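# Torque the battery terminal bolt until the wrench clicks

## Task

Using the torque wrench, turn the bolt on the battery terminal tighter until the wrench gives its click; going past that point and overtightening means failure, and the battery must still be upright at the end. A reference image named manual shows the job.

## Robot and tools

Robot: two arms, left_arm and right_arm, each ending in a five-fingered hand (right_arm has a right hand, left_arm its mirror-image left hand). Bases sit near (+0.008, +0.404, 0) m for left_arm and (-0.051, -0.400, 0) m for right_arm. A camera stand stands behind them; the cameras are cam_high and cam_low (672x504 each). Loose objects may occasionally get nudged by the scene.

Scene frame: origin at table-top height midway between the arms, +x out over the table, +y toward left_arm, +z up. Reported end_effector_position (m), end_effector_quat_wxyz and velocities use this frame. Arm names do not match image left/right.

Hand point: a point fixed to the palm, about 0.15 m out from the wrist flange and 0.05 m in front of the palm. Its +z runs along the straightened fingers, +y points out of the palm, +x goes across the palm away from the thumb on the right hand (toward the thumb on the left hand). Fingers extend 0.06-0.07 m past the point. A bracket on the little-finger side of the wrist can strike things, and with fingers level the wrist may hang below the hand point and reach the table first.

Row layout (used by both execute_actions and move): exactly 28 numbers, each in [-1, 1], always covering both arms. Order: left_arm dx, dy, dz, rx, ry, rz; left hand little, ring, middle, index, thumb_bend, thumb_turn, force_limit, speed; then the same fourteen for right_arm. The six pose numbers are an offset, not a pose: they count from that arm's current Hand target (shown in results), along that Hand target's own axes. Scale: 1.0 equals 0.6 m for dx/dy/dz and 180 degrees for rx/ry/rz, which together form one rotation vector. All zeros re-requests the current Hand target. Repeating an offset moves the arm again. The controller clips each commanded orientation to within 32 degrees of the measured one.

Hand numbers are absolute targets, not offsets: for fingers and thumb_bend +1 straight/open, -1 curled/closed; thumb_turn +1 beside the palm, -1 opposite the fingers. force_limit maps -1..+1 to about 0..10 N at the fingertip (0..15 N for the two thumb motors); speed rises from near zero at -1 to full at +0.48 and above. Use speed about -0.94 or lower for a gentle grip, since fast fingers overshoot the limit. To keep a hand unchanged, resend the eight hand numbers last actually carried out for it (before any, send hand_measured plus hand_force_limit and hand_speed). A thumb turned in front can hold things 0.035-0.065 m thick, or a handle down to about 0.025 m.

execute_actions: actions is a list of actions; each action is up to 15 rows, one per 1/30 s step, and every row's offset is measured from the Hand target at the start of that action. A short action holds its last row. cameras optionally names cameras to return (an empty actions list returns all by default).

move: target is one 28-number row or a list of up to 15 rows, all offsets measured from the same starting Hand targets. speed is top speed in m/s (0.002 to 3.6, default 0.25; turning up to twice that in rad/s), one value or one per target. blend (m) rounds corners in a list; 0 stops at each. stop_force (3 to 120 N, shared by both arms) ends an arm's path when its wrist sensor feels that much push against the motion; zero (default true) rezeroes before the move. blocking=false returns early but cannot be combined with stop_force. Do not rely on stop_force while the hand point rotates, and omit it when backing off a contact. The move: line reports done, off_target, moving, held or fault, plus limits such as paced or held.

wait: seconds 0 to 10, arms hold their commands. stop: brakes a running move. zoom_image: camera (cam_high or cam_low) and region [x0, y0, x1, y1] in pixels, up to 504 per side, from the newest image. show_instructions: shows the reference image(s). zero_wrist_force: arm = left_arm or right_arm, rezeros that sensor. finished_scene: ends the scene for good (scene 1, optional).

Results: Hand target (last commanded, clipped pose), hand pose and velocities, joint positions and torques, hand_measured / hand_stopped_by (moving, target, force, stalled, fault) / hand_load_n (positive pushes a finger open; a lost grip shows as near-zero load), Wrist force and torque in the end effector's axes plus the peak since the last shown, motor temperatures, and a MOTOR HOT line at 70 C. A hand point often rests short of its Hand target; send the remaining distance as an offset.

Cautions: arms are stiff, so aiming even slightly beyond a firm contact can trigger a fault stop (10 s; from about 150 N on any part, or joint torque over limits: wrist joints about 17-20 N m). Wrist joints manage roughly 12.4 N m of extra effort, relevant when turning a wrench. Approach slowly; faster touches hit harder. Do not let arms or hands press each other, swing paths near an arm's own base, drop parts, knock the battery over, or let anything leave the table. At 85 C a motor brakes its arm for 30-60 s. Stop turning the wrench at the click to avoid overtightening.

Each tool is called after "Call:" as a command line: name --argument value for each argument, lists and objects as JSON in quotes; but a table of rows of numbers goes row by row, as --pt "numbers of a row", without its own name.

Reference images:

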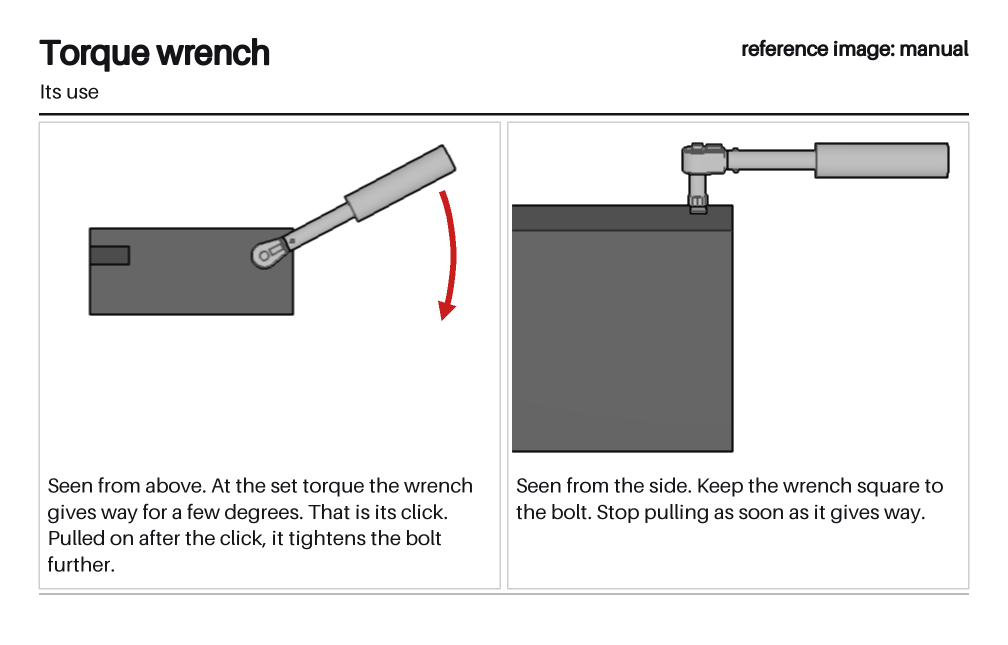

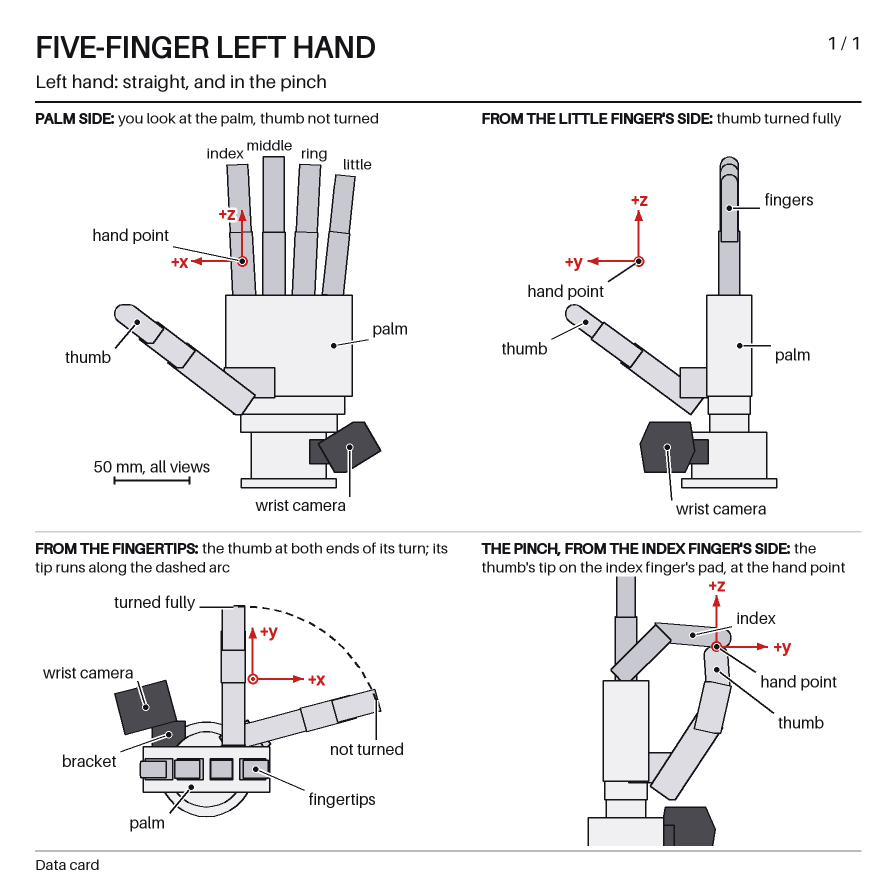

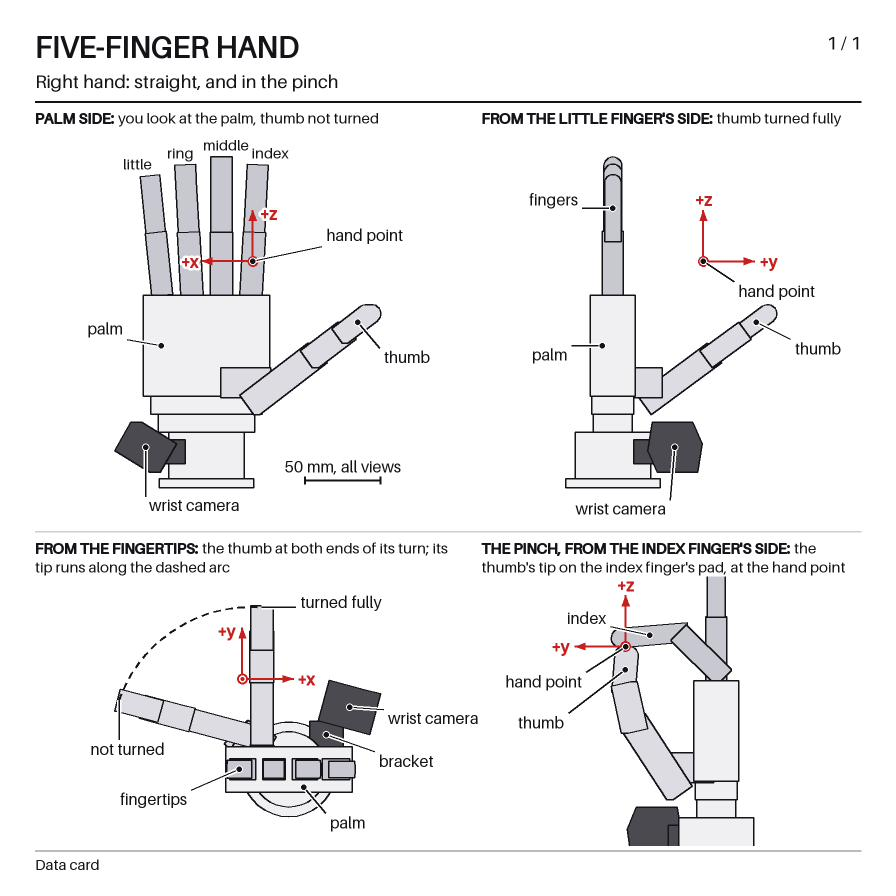

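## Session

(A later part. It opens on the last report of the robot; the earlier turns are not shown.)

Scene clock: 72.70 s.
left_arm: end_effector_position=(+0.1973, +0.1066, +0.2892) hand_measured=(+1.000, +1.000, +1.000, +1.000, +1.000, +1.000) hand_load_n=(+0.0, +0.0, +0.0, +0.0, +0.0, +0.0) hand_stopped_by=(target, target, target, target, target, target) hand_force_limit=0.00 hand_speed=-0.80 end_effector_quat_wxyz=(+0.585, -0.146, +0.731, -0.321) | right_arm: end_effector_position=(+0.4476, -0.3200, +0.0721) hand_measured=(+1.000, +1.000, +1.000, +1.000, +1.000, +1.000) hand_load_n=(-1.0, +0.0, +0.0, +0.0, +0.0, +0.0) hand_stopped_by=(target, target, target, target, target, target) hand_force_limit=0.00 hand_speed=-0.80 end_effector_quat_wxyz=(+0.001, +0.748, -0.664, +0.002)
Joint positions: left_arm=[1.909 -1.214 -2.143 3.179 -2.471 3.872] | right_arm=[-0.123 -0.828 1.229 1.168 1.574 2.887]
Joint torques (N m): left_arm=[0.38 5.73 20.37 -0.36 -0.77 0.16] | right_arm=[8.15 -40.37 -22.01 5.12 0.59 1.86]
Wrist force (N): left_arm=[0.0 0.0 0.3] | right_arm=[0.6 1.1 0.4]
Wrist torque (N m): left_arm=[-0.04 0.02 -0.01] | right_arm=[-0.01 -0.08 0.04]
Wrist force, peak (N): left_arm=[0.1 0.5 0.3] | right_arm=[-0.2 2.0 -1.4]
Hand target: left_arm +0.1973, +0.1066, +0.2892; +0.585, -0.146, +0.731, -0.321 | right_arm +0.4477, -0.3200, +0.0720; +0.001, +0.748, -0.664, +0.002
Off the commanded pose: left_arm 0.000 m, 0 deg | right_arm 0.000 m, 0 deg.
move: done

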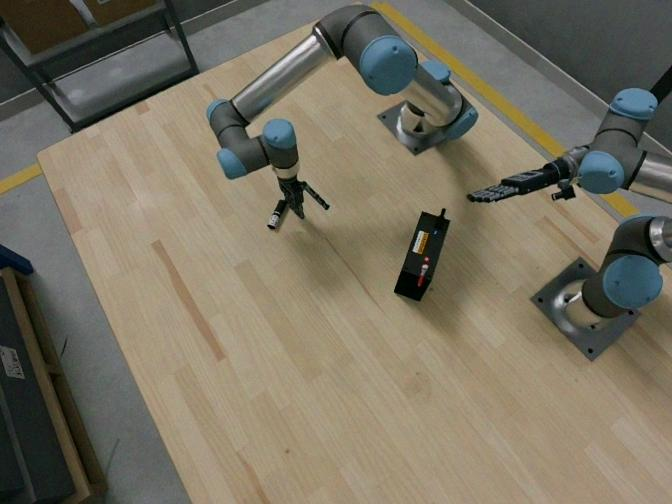

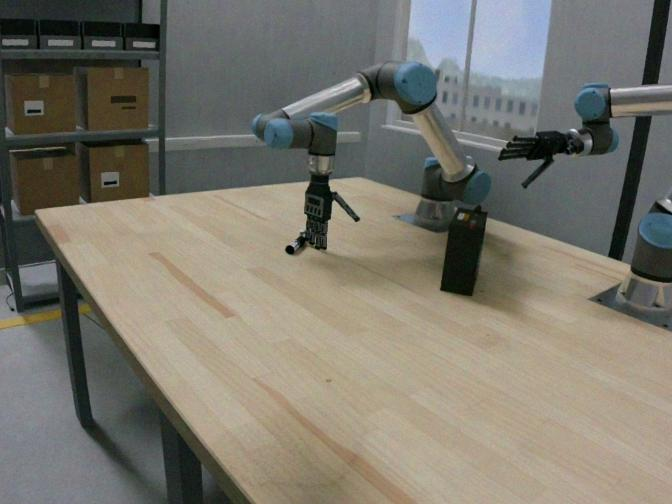

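Call:
move --pt "0 0 0 0 0 0 1 1 1 1 1 1 0 -0.8 0 0 -0.1467 0 0 0 1 1 1 1 1 1 0 -0.8" --pt "0 0 0 0 0 0 1 1 1 1 1 1 0 -0.8 0.0644 -0.1607 -0.1467 0 0 0.3267 1 1 1 1 1 1 0 -0.8" --pt "0 0 0 0 0 0 1 1 1 1 1 1 0 -0.8 0.0644 -0.1607 0 0 0 0.3267 1 1 1 1 1 1 0 -0.8" --speed '[0.2,0.3,0.12]' --blend '[0.01,0,0]' --cameras '["all"]'

Call:
zoom_image --camera "cam_high" --region '[220, 120, 340, 250]'

Call:
zoom_image --camera "cam_low" --region '[260, 150, 380, 280]'

Scene clock: 78.03 s.
left_arm: end_effector_position=(+0.1973, +0.1066, +0.2892) hand_measured=(+1.000, +1.000, +1.000, +1.000, +1.000, +1.000) hand_load_n=(+0.0, +0.0, +0.0, +0.0, +0.0, +0.0) hand_stopped_by=(target, target, target, target, target, target) hand_force_limit=0.00 hand_speed=-0.80 end_effector_quat_wxyz=(+0.585, -0.146, +0.731, -0.321) | right_arm: end_effector_position=(+0.5480, -0.3470, +0.0723) hand_measured=(+1.000, +1.000, +1.000, +1.000, +1.000, +1.000) hand_load_n=(+0.0, +0.0, +0.0, +0.0, +0.0, +0.0) hand_stopped_by=(target, target, target, target, target, target) hand_force_limit=0.00 hand_speed=-0.80 end_effector_quat_wxyz=(+0.000, -0.325, +0.946, -0.002)
Joint positions: left_arm=[1.909 -1.214 -2.143 3.179 -2.471 3.872] | right_arm=[-0.227 -0.71 1.012 1.267 1.574 3.809]
Joint torques (N m): left_arm=[-0.03 5.6 19.59 -0.33 -0.97 0.09] | right_arm=[-6.4 -45.35 -9.58 -0.72 -1.01 -0.03]
Wrist force (N): left_arm=[-0.2 0.4 0.2] | right_arm=[0.6 0.1 0.3]
Wrist torque (N m): left_arm=[0.05 0.04 -0.02] | right_arm=[0.02 -0.10 -0.03]
Wrist force, peak (N): left_arm=[0.4 0.2 0.5] | right_arm=[0.4 0.8 1.9]
Hand target: left_arm +0.1973, +0.1066, +0.2892; +0.585, -0.146, +0.731, -0.321 | right_arm +0.5480, -0.3470, +0.0723; +0.000, -0.325, +0.946, -0.002
Off the commanded pose: left_arm 0.000 m, 0 deg | right_arm 0.000 m, 0 deg.
move: done

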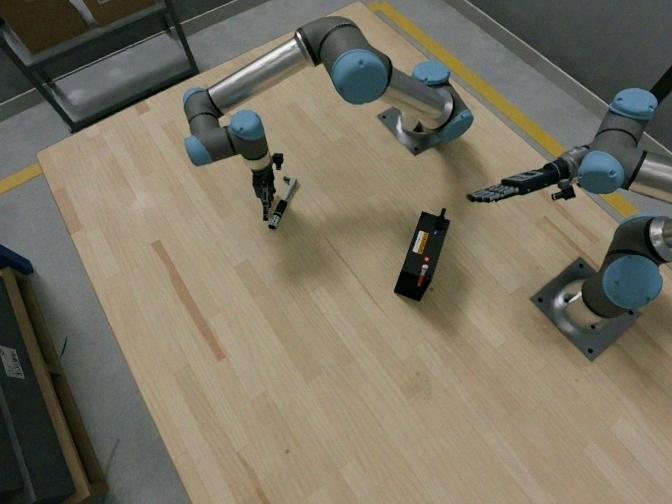

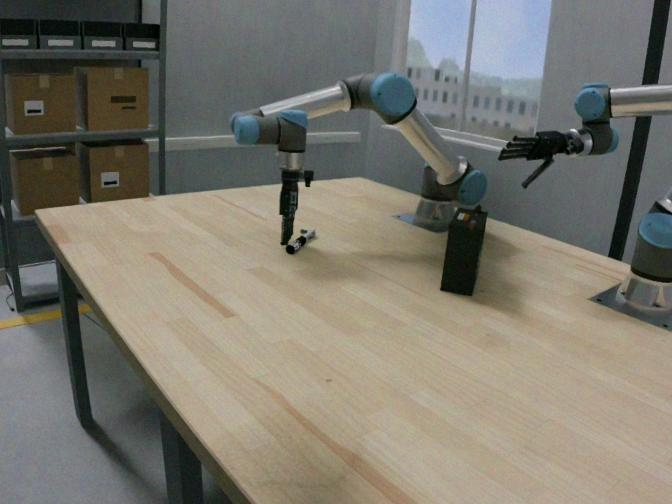

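Scaled by 3.877 from the camera's 672x504 image, which has a finer 960x720 frame.

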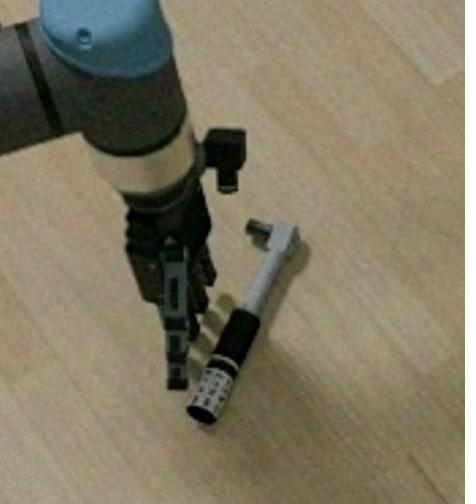

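Scaled by 3.877 from the camera's 672x504 image, which has a finer 960x720 frame.

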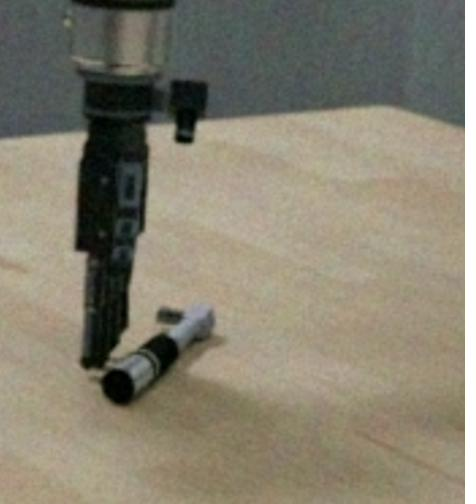

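Call:
move --pt "0 0 0 0 0 0 1 1 1 1 1 1 0 -0.8 0.0012 0.0258 0 0 0 0 1 1 1 1 1 1 0 -0.8" --pt "0 0 0 0 0 0 1 1 1 1 1 1 0 -0.8 0.0308 0.088 0 0 0 -0.095 1 1 1 1 1 1 0 -0.8" --pt "0 0 0 0 0 0 1 1 1 1 1 1 0 -0.8 0.0763 0.1373 0 0 0 -0.1894 1 1 1 1 1 1 0 -0.8" --pt "0 0 0 0 0 0 1 1 1 1 1 1 0 -0.8 0.1268 0.1683 0 0 0 -0.2728 1 1 1 1 1 1 0 -0.8" --speed 0.07 --blend '[0.005,0.01,0.01,0]' --cameras '["all"]'

Call:
zoom_image --camera "cam_high" --region '[220, 120, 360, 260]'

Call:
zoom_image --camera "cam_low" --region '[260, 150, 400, 280]'

Scene clock: 86.13 s.
left_arm: end_effector_position=(+0.1973, +0.1066, +0.2892) hand_measured=(+1.000, +1.000, +1.000, +1.000, +1.000, +1.000) hand_load_n=(+0.0, +0.0, +0.0, +0.0, +0.0, +0.0) hand_stopped_by=(target, target, target, target, target, target) hand_force_limit=0.00 hand_speed=-0.80 end_effector_quat_wxyz=(+0.585, -0.146, +0.731, -0.321) | right_arm: end_effector_position=(+0.4259, -0.3142, +0.0720) hand_measured=(+1.000, +1.000, +1.000, +1.000, +1.000, +1.000) hand_load_n=(+0.0, +0.0, +0.0, +0.0, +0.0, +0.0) hand_stopped_by=(target, target, target, target, target, target) hand_force_limit=0.00 hand_speed=-0.80 end_effector_quat_wxyz=(+0.001, +0.689, -0.725, +0.002)
Joint positions: left_arm=[1.909 -1.214 -2.143 3.179 -2.471 3.872] | right_arm=[-0.139 -0.89 1.339 1.12 1.574 3.041]
Joint torques (N m): left_arm=[-0.28 6.56 19.33 -0.76 -0.98 0.21] | right_arm=[7.51 -52.55 -10.43 -0.39 -0.78 -2.08]
Wrist force (N): left_arm=[0.0 0.2 0.0] | right_arm=[0.4 -0.3 0.5]
Wrist torque (N m): left_arm=[0.01 0.00 -0.01] | right_arm=[0.01 -0.04 0.12]
Wrist force, peak (N): left_arm=[-0.2 0.4 0.5] | right_arm=[0.8 -0.9 0.4]
Hand target: left_arm +0.1973, +0.1066, +0.2892; +0.585, -0.146, +0.731, -0.321 | right_arm +0.4259, -0.3142, +0.0720; +0.001, +0.689, -0.725, +0.002
Off the commanded pose: left_arm 0.000 m, 0 deg | right_arm 0.000 m, 0 deg.
move: done

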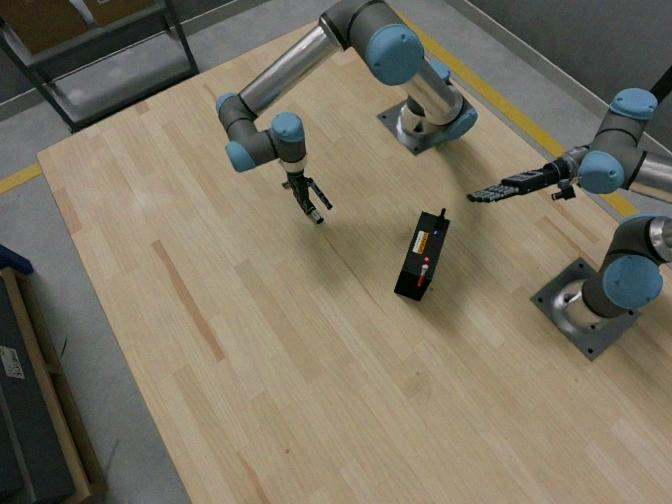

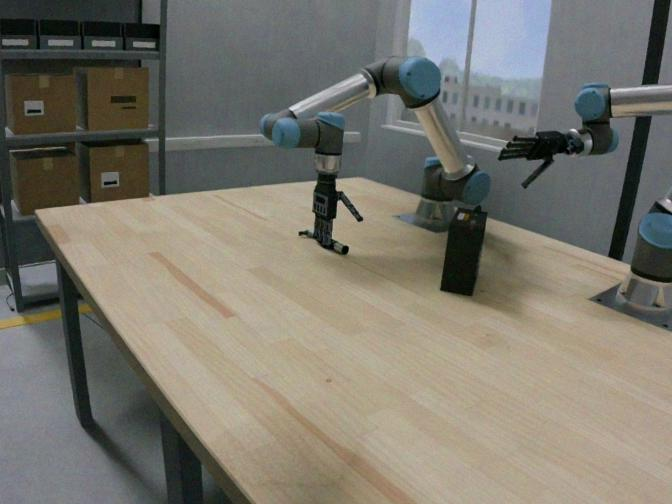

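Scaled by 3.600 from the camera's 672x504 image, which has a finer 960x720 frame.

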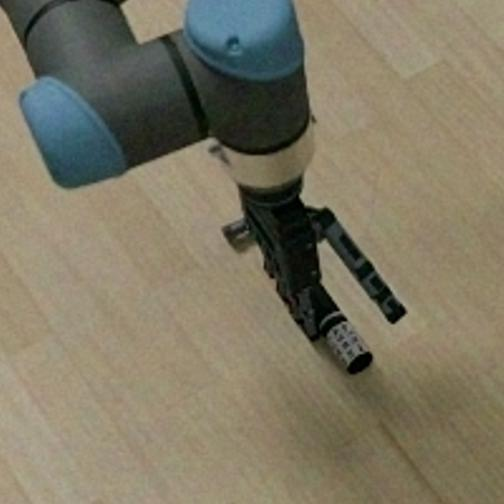

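Scaled by 3.600 from the camera's 672x504 image, which has a finer 960x720 frame.

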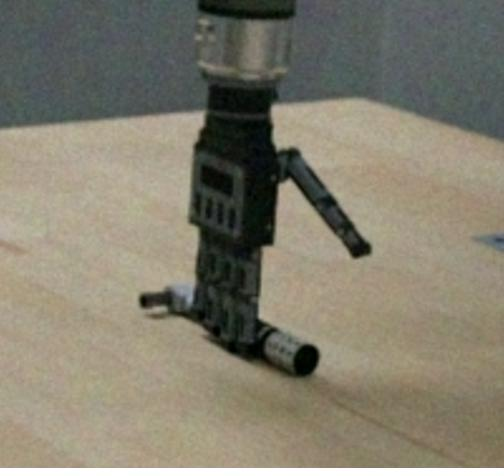

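Call:
move --pt "0 0 0 0 0 0 1 1 1 1 1 1 0 -0.8 0 0 -0.1467 0 0 0 1 1 1 1 1 1 0 -0.8" --pt "0 0 0 0 0 0 1 1 1 1 1 1 0 -0.8 -0.0335 -0.048 -0.08 0.3889 0 0 1 1 1 1 1 1 0 -0.8" --speed '[0.2,0.35]' --blend '[0.02,0]' --cameras '["all"]'

Call:
zoom_image --camera "cam_high" --region '[230, 110, 370, 250]'

Call:
zoom_image --camera "cam_low" --region '[260, 130, 400, 270]'

Scene clock: 90.17 s.
left_arm: end_effector_position=(+0.1973, +0.1066, +0.2892) hand_measured=(+1.000, +1.000, +1.000, +1.000, +1.000, +1.000) hand_load_n=(+0.0, +0.0, +0.0, +0.0, +0.0, -0.5) hand_stopped_by=(target, target, target, target, target, target) hand_force_limit=0.00 hand_speed=-0.80 end_effector_quat_wxyz=(+0.585, -0.146, +0.731, -0.321) | right_arm: end_effector_position=(+0.4556, -0.2954, +0.1200) hand_measured=(+1.000, +1.000, +1.000, +1.000, +1.000, +1.000) hand_load_n=(+0.0, +0.0, +0.0, +0.0, +0.0, +0.0) hand_stopped_by=(target, target, target, target, target, target) hand_force_limit=0.00 hand_speed=-0.80 end_effector_quat_wxyz=(-0.394, +0.565, -0.593, +0.417)
Joint positions: left_arm=[1.909 -1.214 -2.143 3.179 -2.471 3.872] | right_arm=[-0.157 -1.595 2.227 -0.282 1.46 3.097]
Joint torques (N m): left_arm=[-0.02 6.04 19.27 -0.61 -0.99 0.25] | right_arm=[-8.11 -19.68 -8.99 -3.63 -1.49 1.94]
Wrist force (N): left_arm=[-0.3 0.2 -0.1] | right_arm=[0.4 -0.4 -0.3]
Wrist torque (N m): left_arm=[0.02 0.04 -0.02] | right_arm=[0.06 0.00 0.00]
Wrist force, peak (N): left_arm=[0.3 0.4 0.3] | right_arm=[0.3 0.1 1.6]
Hand target: left_arm +0.1973, +0.1066, +0.2892; +0.585, -0.146, +0.731, -0.321 | right_arm +0.4556, -0.2954, +0.1200; -0.394, +0.565, -0.593, +0.417
Off the commanded pose: left_arm 0.000 m, 0 deg | right_arm 0.000 m, 0 deg.
move: done

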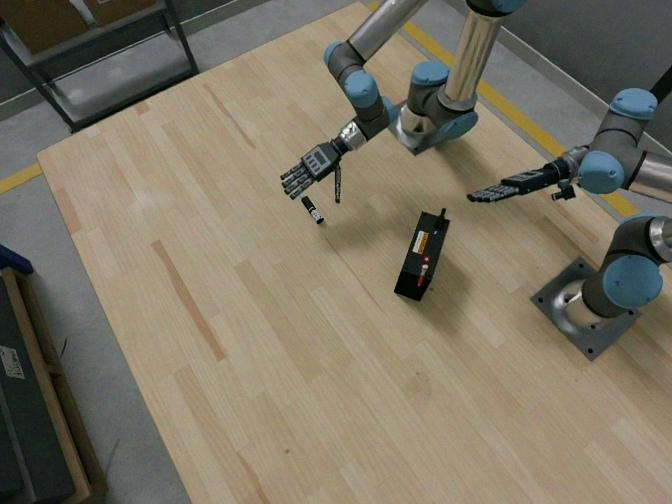

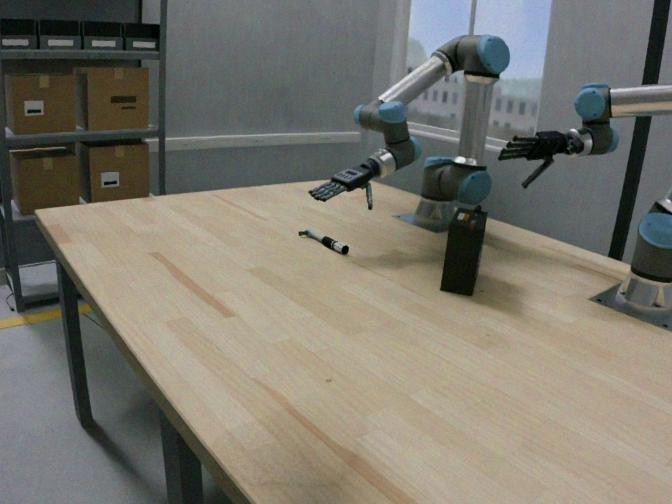

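Scaled by 3.600 from the camera's 672x504 image, which has a finer 960x720 frame.

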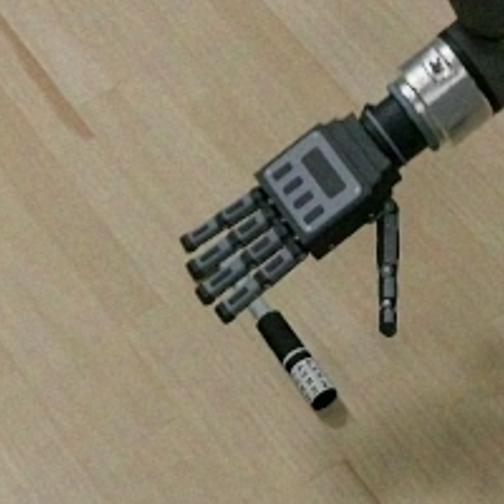

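Scaled by 3.600 from the camera's 672x504 image, which has a finer 960x720 frame.

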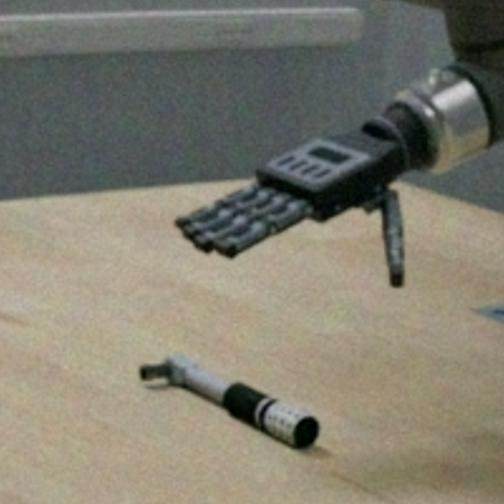

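Call:
move --target '[0,0,0,0,0,0,1,1,1,1,1,1,0,-0.8,0,0,0,0,0,0,0.5,0.5,0.5,0.5,0.1,-1,0,0]' --cameras '["all"]'

Call:
zoom_image --camera "cam_high" --region '[260, 130, 360, 230]'

Call:
zoom_image --camera "cam_low" --region '[290, 150, 390, 250]'

Scene clock: 92.23 s.
left_arm: end_effector_position=(+0.1973, +0.1066, +0.2892) hand_measured=(+1.000, +1.000, +1.000, +1.000, +1.000, +1.000) hand_load_n=(+0.0, +0.0, +0.0, +0.0, +0.0, +0.0) hand_stopped_by=(target, target, target, target, target, target) hand_force_limit=0.00 hand_speed=-0.80 end_effector_quat_wxyz=(+0.585, -0.146, +0.731, -0.321) | right_arm: end_effector_position=(+0.4556, -0.2954, +0.1200) hand_measured=(+0.500, +0.500, +0.500, +0.500, +0.100, -1.000) hand_load_n=(+0.0, +0.0, +0.0, +0.0, +0.0, +0.0) hand_stopped_by=(target, target, target, target, target, target) hand_force_limit=0.00 hand_speed=0.00 end_effector_quat_wxyz=(-0.394, +0.565, -0.593, +0.417)
Joint positions: left_arm=[1.909 -1.214 -2.143 3.179 -2.471 3.872] | right_arm=[-0.157 -1.595 2.227 -0.282 1.46 3.097]
Joint torques (N m): left_arm=[-0.51 6.24 19.27 -0.63 -1.15 0.06] | right_arm=[-3.73 -13.54 -17.97 1.39 0.31 1.14]
Wrist force (N): left_arm=[-0.2 0.4 0.2] | right_arm=[0.3 -0.4 -0.5]
Wrist torque (N m): left_arm=[0.03 0.04 -0.03] | right_arm=[0.07 0.02 0.00]
Wrist force, peak (N): left_arm=[-0.1 0.1 0.7] | right_arm=[0.4 -0.8 -0.5]
Hand target: left_arm +0.1973, +0.1066, +0.2892; +0.585, -0.146, +0.731, -0.321 | right_arm +0.4556, -0.2954, +0.1200; -0.394, +0.565, -0.593, +0.417
Off the commanded pose: left_arm 0.000 m, 0 deg | right_arm 0.000 m, 0 deg.
move: done

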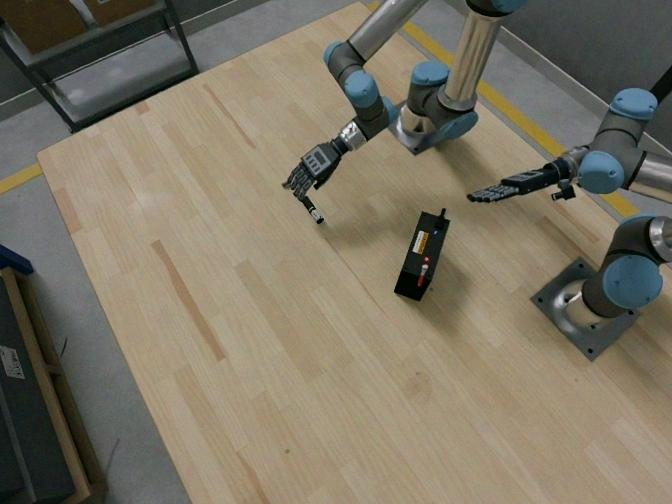

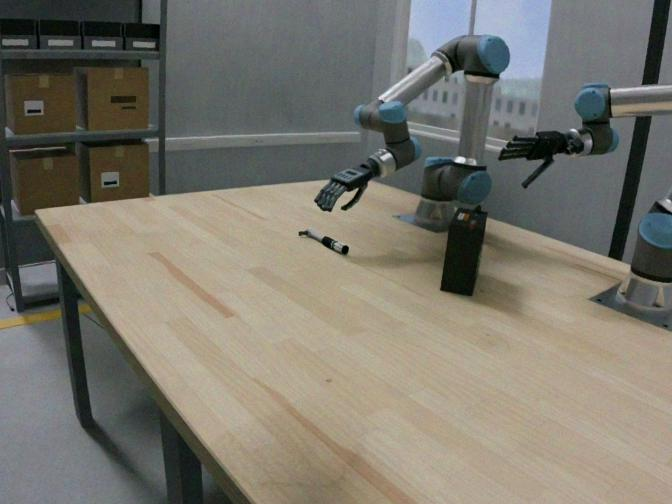

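Scaled by 5.040 from the camera's 672x504 image, which has a finer 960x720 frame.

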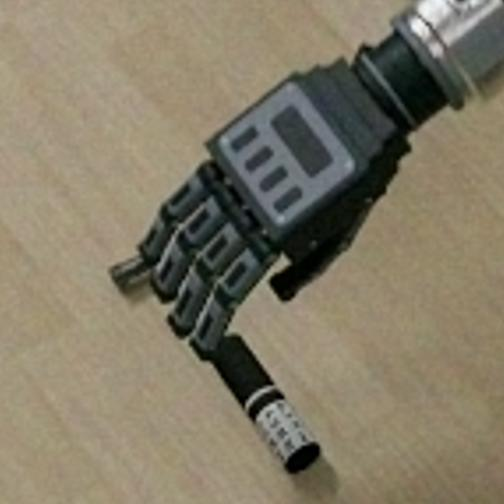

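Scaled by 5.040 from the camera's 672x504 image, which has a finer 960x720 frame.

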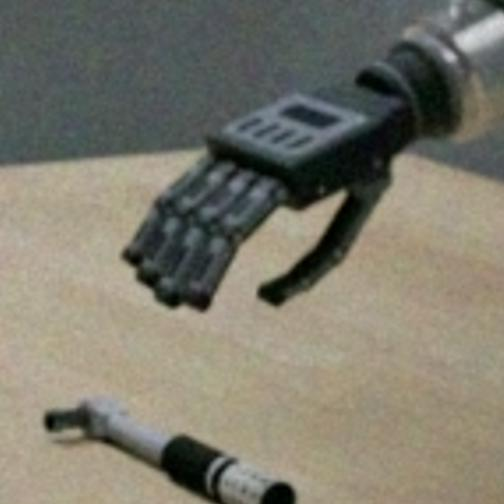

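Call:
move --target '[0,0,0,0,0,0,1,1,1,1,1,1,0,-0.8,0.0008,0.1192,0.0379,0,0,0,0.5,0.5,0.5,0.5,0.1,-1,0,0]' --speed 0.12 --cameras '["all"]'

Call:
zoom_image --camera "cam_high" --region '[270, 150, 350, 230]'

Call:
zoom_image --camera "cam_low" --region '[290, 180, 370, 260]'

Scene clock: 95.77 s.
left_arm: end_effector_position=(+0.1973, +0.1066, +0.2892) hand_measured=(+1.000, +1.000, +1.000, +1.000, +1.000, +1.000) hand_load_n=(+0.0, +0.0, +0.0, +0.0, +0.5, +0.0) hand_stopped_by=(target, target, target, target, target, target) hand_force_limit=0.00 hand_speed=-0.80 end_effector_quat_wxyz=(+0.585, -0.146, +0.731, -0.321) | right_arm: end_effector_position=(+0.4526, -0.2960, +0.0450) hand_measured=(+0.500, +0.500, +0.500, +0.500, +0.100, -1.000) hand_load_n=(-0.5, +0.0, +0.0, +0.0, +0.0, +0.0) hand_stopped_by=(target, target, target, target, target, target) hand_force_limit=0.00 hand_speed=0.00 end_effector_quat_wxyz=(-0.394, +0.565, -0.593, +0.417)
Joint positions: left_arm=[1.909 -1.214 -2.143 3.179 -2.471 3.872] | right_arm=[-0.161 -1.443 2.327 -0.534 1.456 3.096]
Joint torques (N m): left_arm=[-0.39 5.93 19.36 -0.69 -1.18 0.18] | right_arm=[9.73 -13.97 -6.34 -3.55 0.7 1.59]
Wrist force (N): left_arm=[0.0 0.1 0.1] | right_arm=[0.3 -0.7 -0.3]
Wrist torque (N m): left_arm=[0.00 0.00 0.00] | right_arm=[0.02 0.01 0.01]
Wrist force, peak (N): left_arm=[0.2 0.4 0.4] | right_arm=[0.0 -1.4 -0.6]
Hand target: left_arm +0.1973, +0.1066, +0.2892; +0.585, -0.146, +0.731, -0.321 | right_arm +0.4526, -0.2960, +0.0450; -0.394, +0.565, -0.593, +0.417
Off the commanded pose: left_arm 0.000 m, 0 deg | right_arm 0.000 m, 0 deg.
move: done

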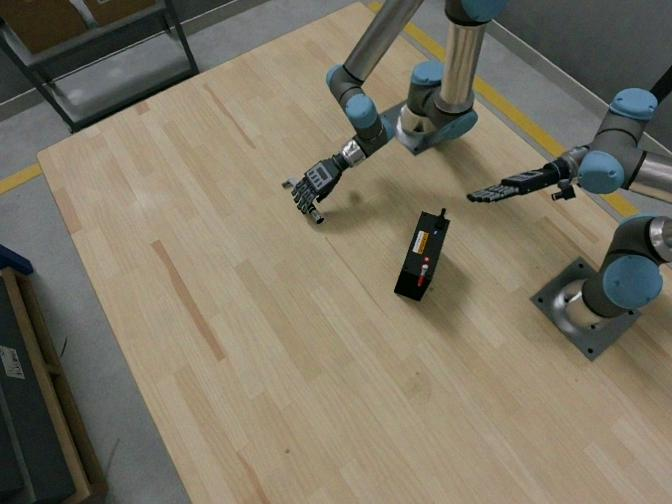

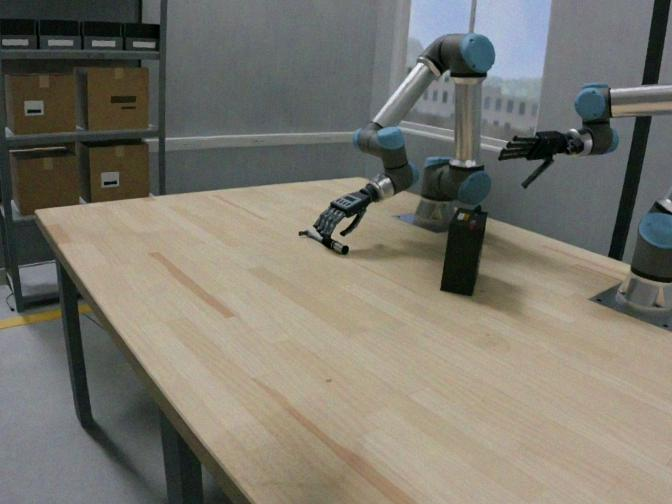

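Scaled by 6.300 from the camera's 672x504 image, which has a finer 960x720 frame.

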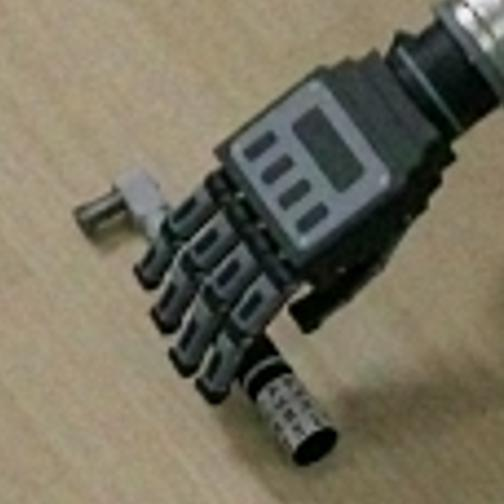

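Scaled by 6.300 from the camera's 672x504 image, which has a finer 960x720 frame.

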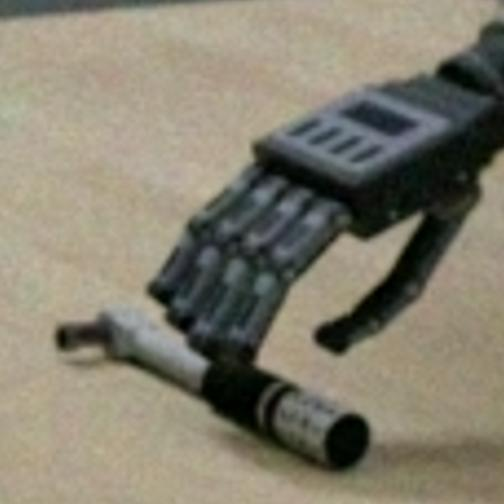

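Call:
move --target '[0,0,0,0,0,0,1,1,1,1,1,1,0,-0.8,-0.0003,0.0705,0.0256,0,0,0,0.5,0.5,0.5,0.5,0.1,-1,0,0]' --speed 0.015 --stop_force 3 --cameras '["all"]'

Call:
zoom_image --camera "cam_high" --region '[270, 150, 350, 230]'

Call:
zoom_image --camera "cam_low" --region '[290, 180, 370, 260]'

Scene clock: 99.63 s.
left_arm: end_effector_position=(+0.1973, +0.1066, +0.2892) hand_measured=(+1.000, +1.000, +1.000, +1.000, +1.000, +1.000) hand_load_n=(+0.0, +0.0, +0.0, +0.0, +0.0, +0.0) hand_stopped_by=(target, target, target, target, target, target) hand_force_limit=0.00 hand_speed=-0.80 end_effector_quat_wxyz=(+0.585, -0.146, +0.731, -0.321) | right_arm: end_effector_position=(+0.4526, -0.2960, +0.0090) hand_measured=(+0.500, +0.500, +0.500, +0.500, +0.100, -1.000) hand_load_n=(+0.0, +0.0, +0.0, +0.0, -0.5, -0.5) hand_stopped_by=(target, target, target, target, target, target) hand_force_limit=0.00 hand_speed=0.00 end_effector_quat_wxyz=(-0.394, +0.565, -0.593, +0.417)
Joint positions: left_arm=[1.909 -1.214 -2.143 3.179 -2.471 3.872] | right_arm=[-0.161 -1.347 2.357 -0.66 1.456 3.096]
Joint torques (N m): left_arm=[-1.27 6.03 20.24 -0.93 -1.03 0.2] | right_arm=[1.77 -27.95 -16.98 1.75 0.83 1.4]
Wrist force (N): left_arm=[-0.2 0.1 0.2] | right_arm=[0.4 -2.3 -2.5]
Wrist torque (N m): left_arm=[0.00 0.03 -0.02] | right_arm=[-0.05 0.04 -0.02]
Wrist force, peak (N): left_arm=[0.3 0.3 0.4] | right_arm=[0.1 -10.3 -13.2]
Hand target: left_arm +0.1973, +0.1066, +0.2892; +0.585, -0.146, +0.731, -0.321 | right_arm +0.4526, -0.2960, +0.0090; -0.394, +0.565, -0.593, +0.417 (not the last commanded pose)
Off the commanded pose: left_arm 0.000 m, 0 deg | right_arm 0.009 m, 0 deg.
move: contact (right_arm)

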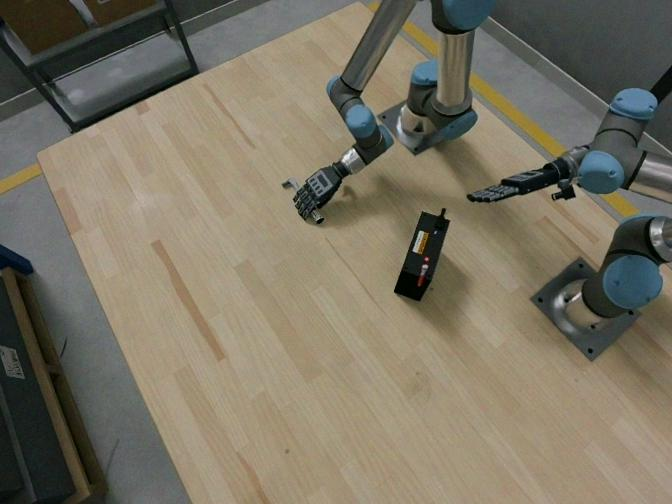

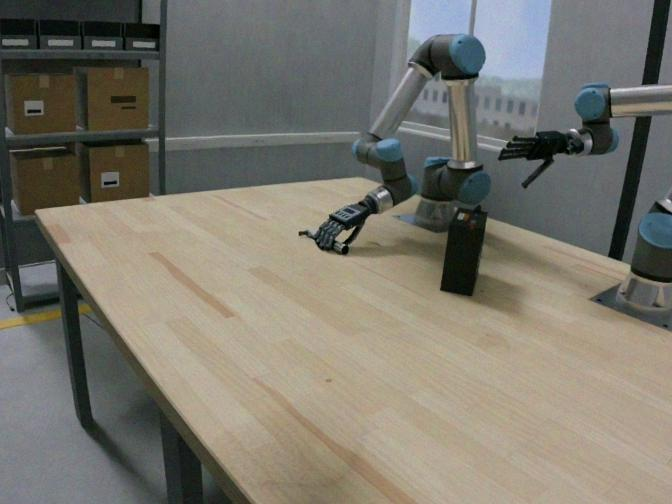

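Scaled by 6.300 from the camera's 672x504 image, which has a finer 960x720 frame.

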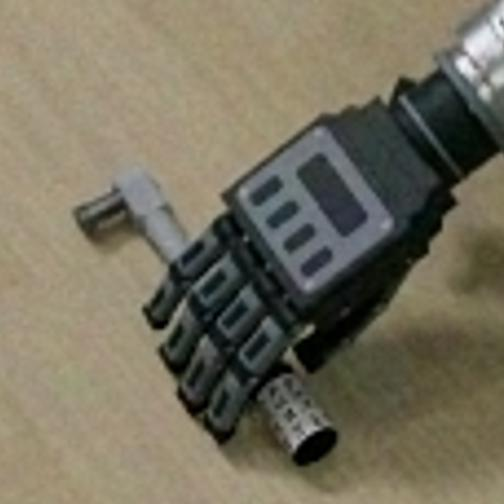

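Scaled by 6.300 from the camera's 672x504 image, which has a finer 960x720 frame.

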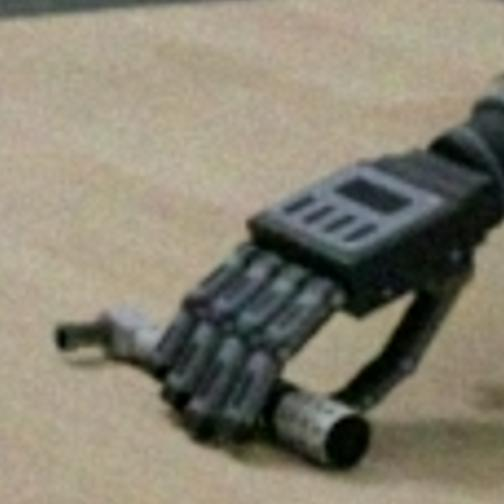

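Call:
move --target '[0,0,0,0,0,0,1,1,1,1,1,1,0,-0.8,0,-0.0125,-0.0046,0,0,0,0.5,0.5,0.5,0.5,0.1,-1,0,0]' --speed 0.05

Call:
move --target '[0,0,0,0,0,0,1,1,1,1,1,1,0,-0.8,0,0,0,0,0,0,0.5,0.5,-0.2,-0.2,0.1,-1,-0.4,-0.9]' --cameras '["all"]'

Call:
zoom_image --camera "cam_high" --region '[270, 150, 350, 230]'

Call:
zoom_image --camera "cam_low" --region '[290, 180, 370, 260]'

Scene clock: 101.00 s.
left_arm: end_effector_position=(+0.1973, +0.1066, +0.2892) hand_measured=(+1.000, +1.000, +1.000, +1.000, +1.000, +1.000) hand_load_n=(+0.0, +0.0, +0.0, +0.0, +0.0, +0.0) hand_stopped_by=(target, target, target, target, target, target) hand_force_limit=0.00 hand_speed=-0.80 end_effector_quat_wxyz=(+0.585, -0.146, +0.731, -0.321) | right_arm: end_effector_position=(+0.4525, -0.2960, +0.0169) hand_measured=(+0.500, +0.500, +0.500, +0.500, +0.100, -1.000) hand_load_n=(+0.0, +0.0, -0.5, +0.0, +0.0, +0.0) hand_stopped_by=(target, target, target, target, target, target) hand_force_limit=0.00 hand_speed=0.00 end_effector_quat_wxyz=(-0.394, +0.565, -0.593, +0.417)
Joint positions: left_arm=[1.909 -1.214 -2.143 3.179 -2.471 3.872] | right_arm=[-0.161 -1.369 2.352 -0.633 1.456 3.096]
Joint torques (N m): left_arm=[-1.15 5.86 20.14 -0.99 -1.18 0.16] | right_arm=[7.89 -30.84 -16.54 2.14 0.68 1.11]
Wrist force (N): left_arm=[-0.1 0.1 0.2] | right_arm=[0.2 -0.7 -0.2]
Wrist torque (N m): left_arm=[0.00 0.03 -0.01] | right_arm=[0.00 0.02 0.00]
Wrist force, peak (N): left_arm=[0.0 0.3 0.5] | right_arm=[0.3 -2.7 -2.7]
Hand target: left_arm +0.1973, +0.1066, +0.2892; +0.585, -0.146, +0.731, -0.321 | right_arm +0.4525, -0.2959, +0.0170; -0.394, +0.565, -0.593, +0.417
Off the commanded pose: left_arm 0.000 m, 0 deg | right_arm 0.000 m, 0 deg.
move: done

Scene clock: 102.60 s.
left_arm: end_effector_position=(+0.1973, +0.1066, +0.2892) hand_measured=(+1.000, +1.000, +1.000, +1.000, +1.000, +1.000) hand_load_n=(+0.0, +0.0, +0.0, +0.0, +0.0, +0.0) hand_stopped_by=(target, target, target, target, target, target) hand_force_limit=0.00 hand_speed=-0.80 end_effector_quat_wxyz=(+0.585, -0.146, +0.731, -0.321) | right_arm: end_effector_position=(+0.4526, -0.2959, +0.0170) hand_measured=(+0.500, +0.500, +0.204, +0.130, +0.100, -1.000) hand_load_n=(+0.0, +0.0, +2.5, +4.0, +1.5, -1.0) hand_stopped_by=(target, target, force, force, target, target) hand_force_limit=-0.40 hand_speed=-0.90 end_effector_quat_wxyz=(-0.394, +0.565, -0.593, +0.417)
Joint positions: left_arm=[1.909 -1.214 -2.143 3.179 -2.471 3.872] | right_arm=[-0.161 -1.369 2.352 -0.632 1.456 3.096]
Joint torques (N m): left_arm=[-0.29 6.27 20.05 -0.79 -1.23 0.07] | right_arm=[7.73 -24.08 -12.38 1.68 0.74 -0.84]
Wrist force (N): left_arm=[-0.4 0.3 0.0] | right_arm=[-0.5 -4.8 0.2]
Wrist torque (N m): left_arm=[0.03 0.05 -0.03] | right_arm=[0.02 -0.04 -0.08]
Wrist force, peak (N): left_arm=[0.3 0.5 0.1] | right_arm=[-0.6 -5.3 0.2]
Hand target: left_arm +0.1973, +0.1066, +0.2892; +0.585, -0.146, +0.731, -0.321 | right_arm +0.4525, -0.2959, +0.0170; -0.394, +0.565, -0.593, +0.417
Off the commanded pose: left_arm 0.000 m, 0 deg | right_arm 0.000 m, 0 deg.
move: done

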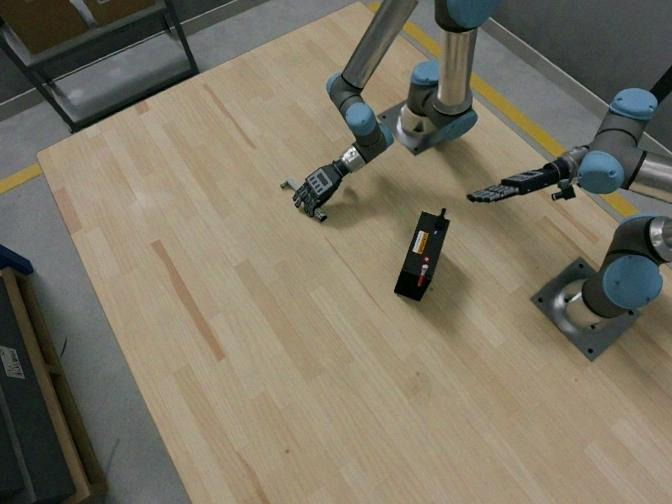

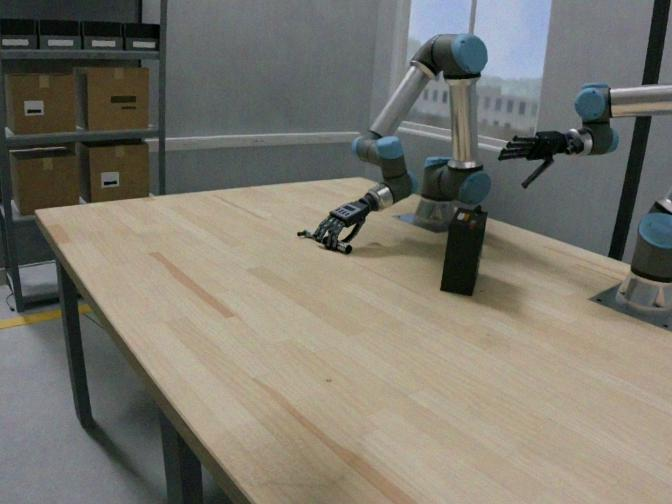

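Scaled by 6.300 from the camera's 672x504 image, which has a finer 960x720 frame.

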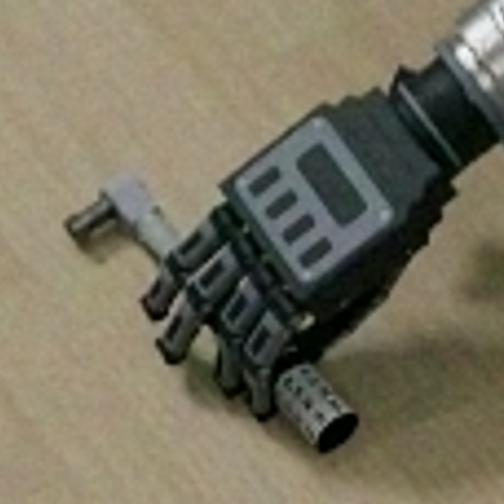

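Scaled by 6.300 from the camera's 672x504 image, which has a finer 960x720 frame.

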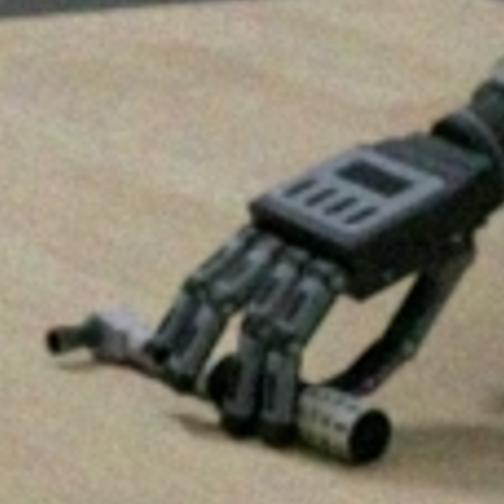

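Call:
move --target '[0,0,0,0,0,0,1,1,1,1,1,1,0,-0.8,0,0,0,0,0,0,-0.3,-0.3,-0.2,-0.2,0.1,-1,-0.8,-0.9]' --cameras '["all"]'

Call:
zoom_image --camera "cam_high" --region '[270, 150, 350, 230]'

Call:
zoom_image --camera "cam_low" --region '[290, 180, 370, 260]'

Scene clock: 104.63 s.
left_arm: end_effector_position=(+0.1973, +0.1066, +0.2892) hand_measured=(+1.000, +1.000, +1.000, +1.000, +1.000, +1.000) hand_load_n=(+0.0, +0.0, +0.0, +0.0, +0.0, +0.0) hand_stopped_by=(target, target, target, target, target, target) hand_force_limit=0.00 hand_speed=-0.80 end_effector_quat_wxyz=(+0.585, -0.146, +0.731, -0.321) | right_arm: end_effector_position=(+0.4525, -0.2959, +0.0170) hand_measured=(+0.166, +0.222, +0.204, +0.130, +0.100, -1.000) hand_load_n=(+1.0, +0.5, +1.0, +4.0, +1.5, -0.5) hand_stopped_by=(force, force, force, force, target, target) hand_force_limit=-0.80 hand_speed=-0.90 end_effector_quat_wxyz=(-0.394, +0.565, -0.593, +0.417)
Joint positions: left_arm=[1.909 -1.214 -2.143 3.179 -2.471 3.872] | right_arm=[-0.161 -1.369 2.352 -0.632 1.456 3.096]
Joint torques (N m): left_arm=[-0.13 5.89 20.4 -0.86 -1.11 0.14] | right_arm=[7.46 -17.19 -3.24 1.43 0.72 -1.78]
Wrist force (N): left_arm=[-0.1 0.0 0.1] | right_arm=[-0.3 -4.0 0.4]
Wrist torque (N m): left_arm=[-0.02 0.01 -0.01] | right_arm=[0.04 -0.03 -0.09]
Wrist force, peak (N): left_arm=[0.2 0.0 0.5] | right_arm=[-0.5 -5.6 0.3]
Hand target: left_arm +0.1973, +0.1066, +0.2892; +0.585, -0.146, +0.731, -0.321 | right_arm +0.4525, -0.2959, +0.0170; -0.394, +0.565, -0.593, +0.417
Off the commanded pose: left_arm 0.000 m, 0 deg | right_arm 0.000 m, 0 deg.
move: done

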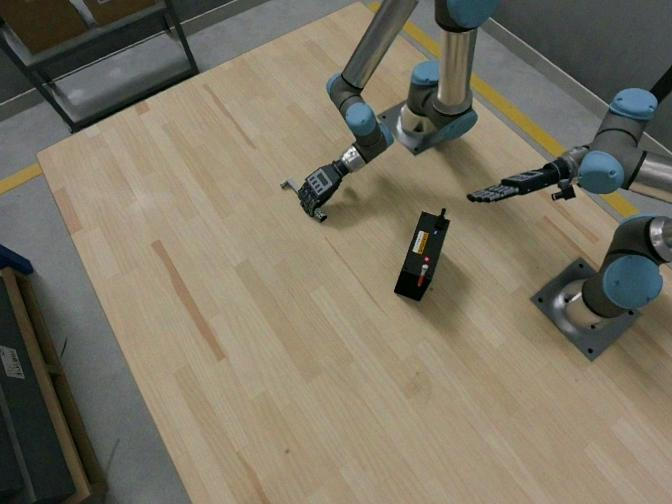

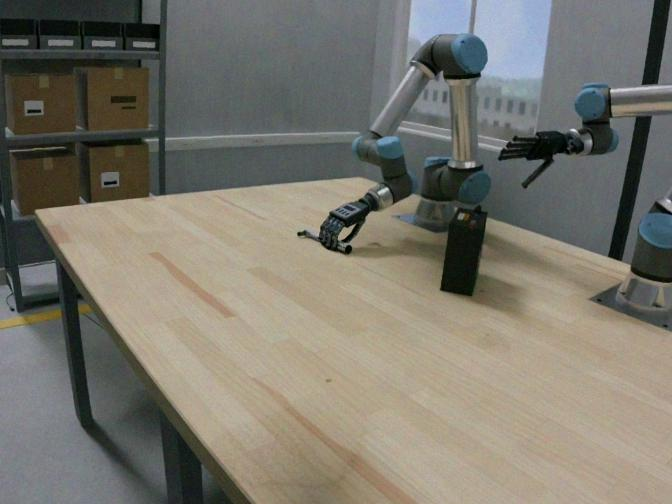

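Scaled by 6.300 from the camera's 672x504 image, which has a finer 960x720 frame.

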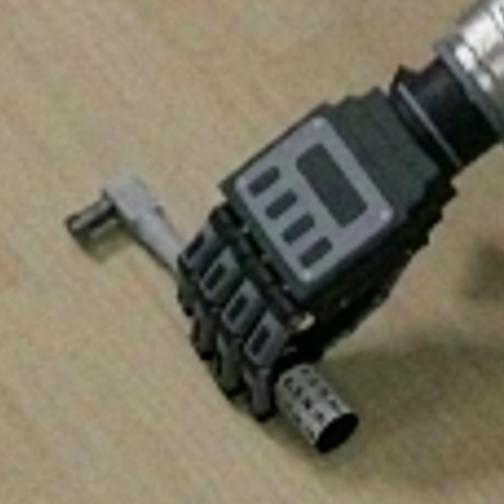

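Scaled by 6.300 from the camera's 672x504 image, which has a finer 960x720 frame.

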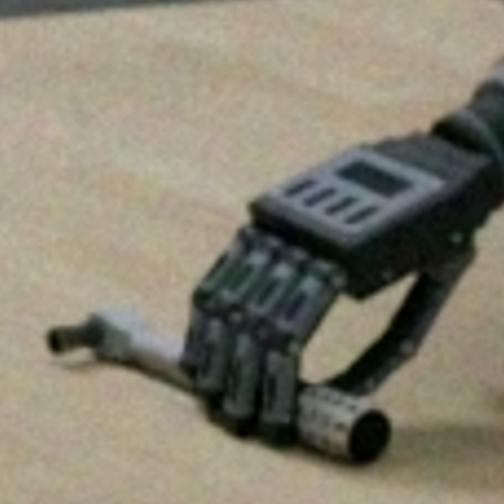

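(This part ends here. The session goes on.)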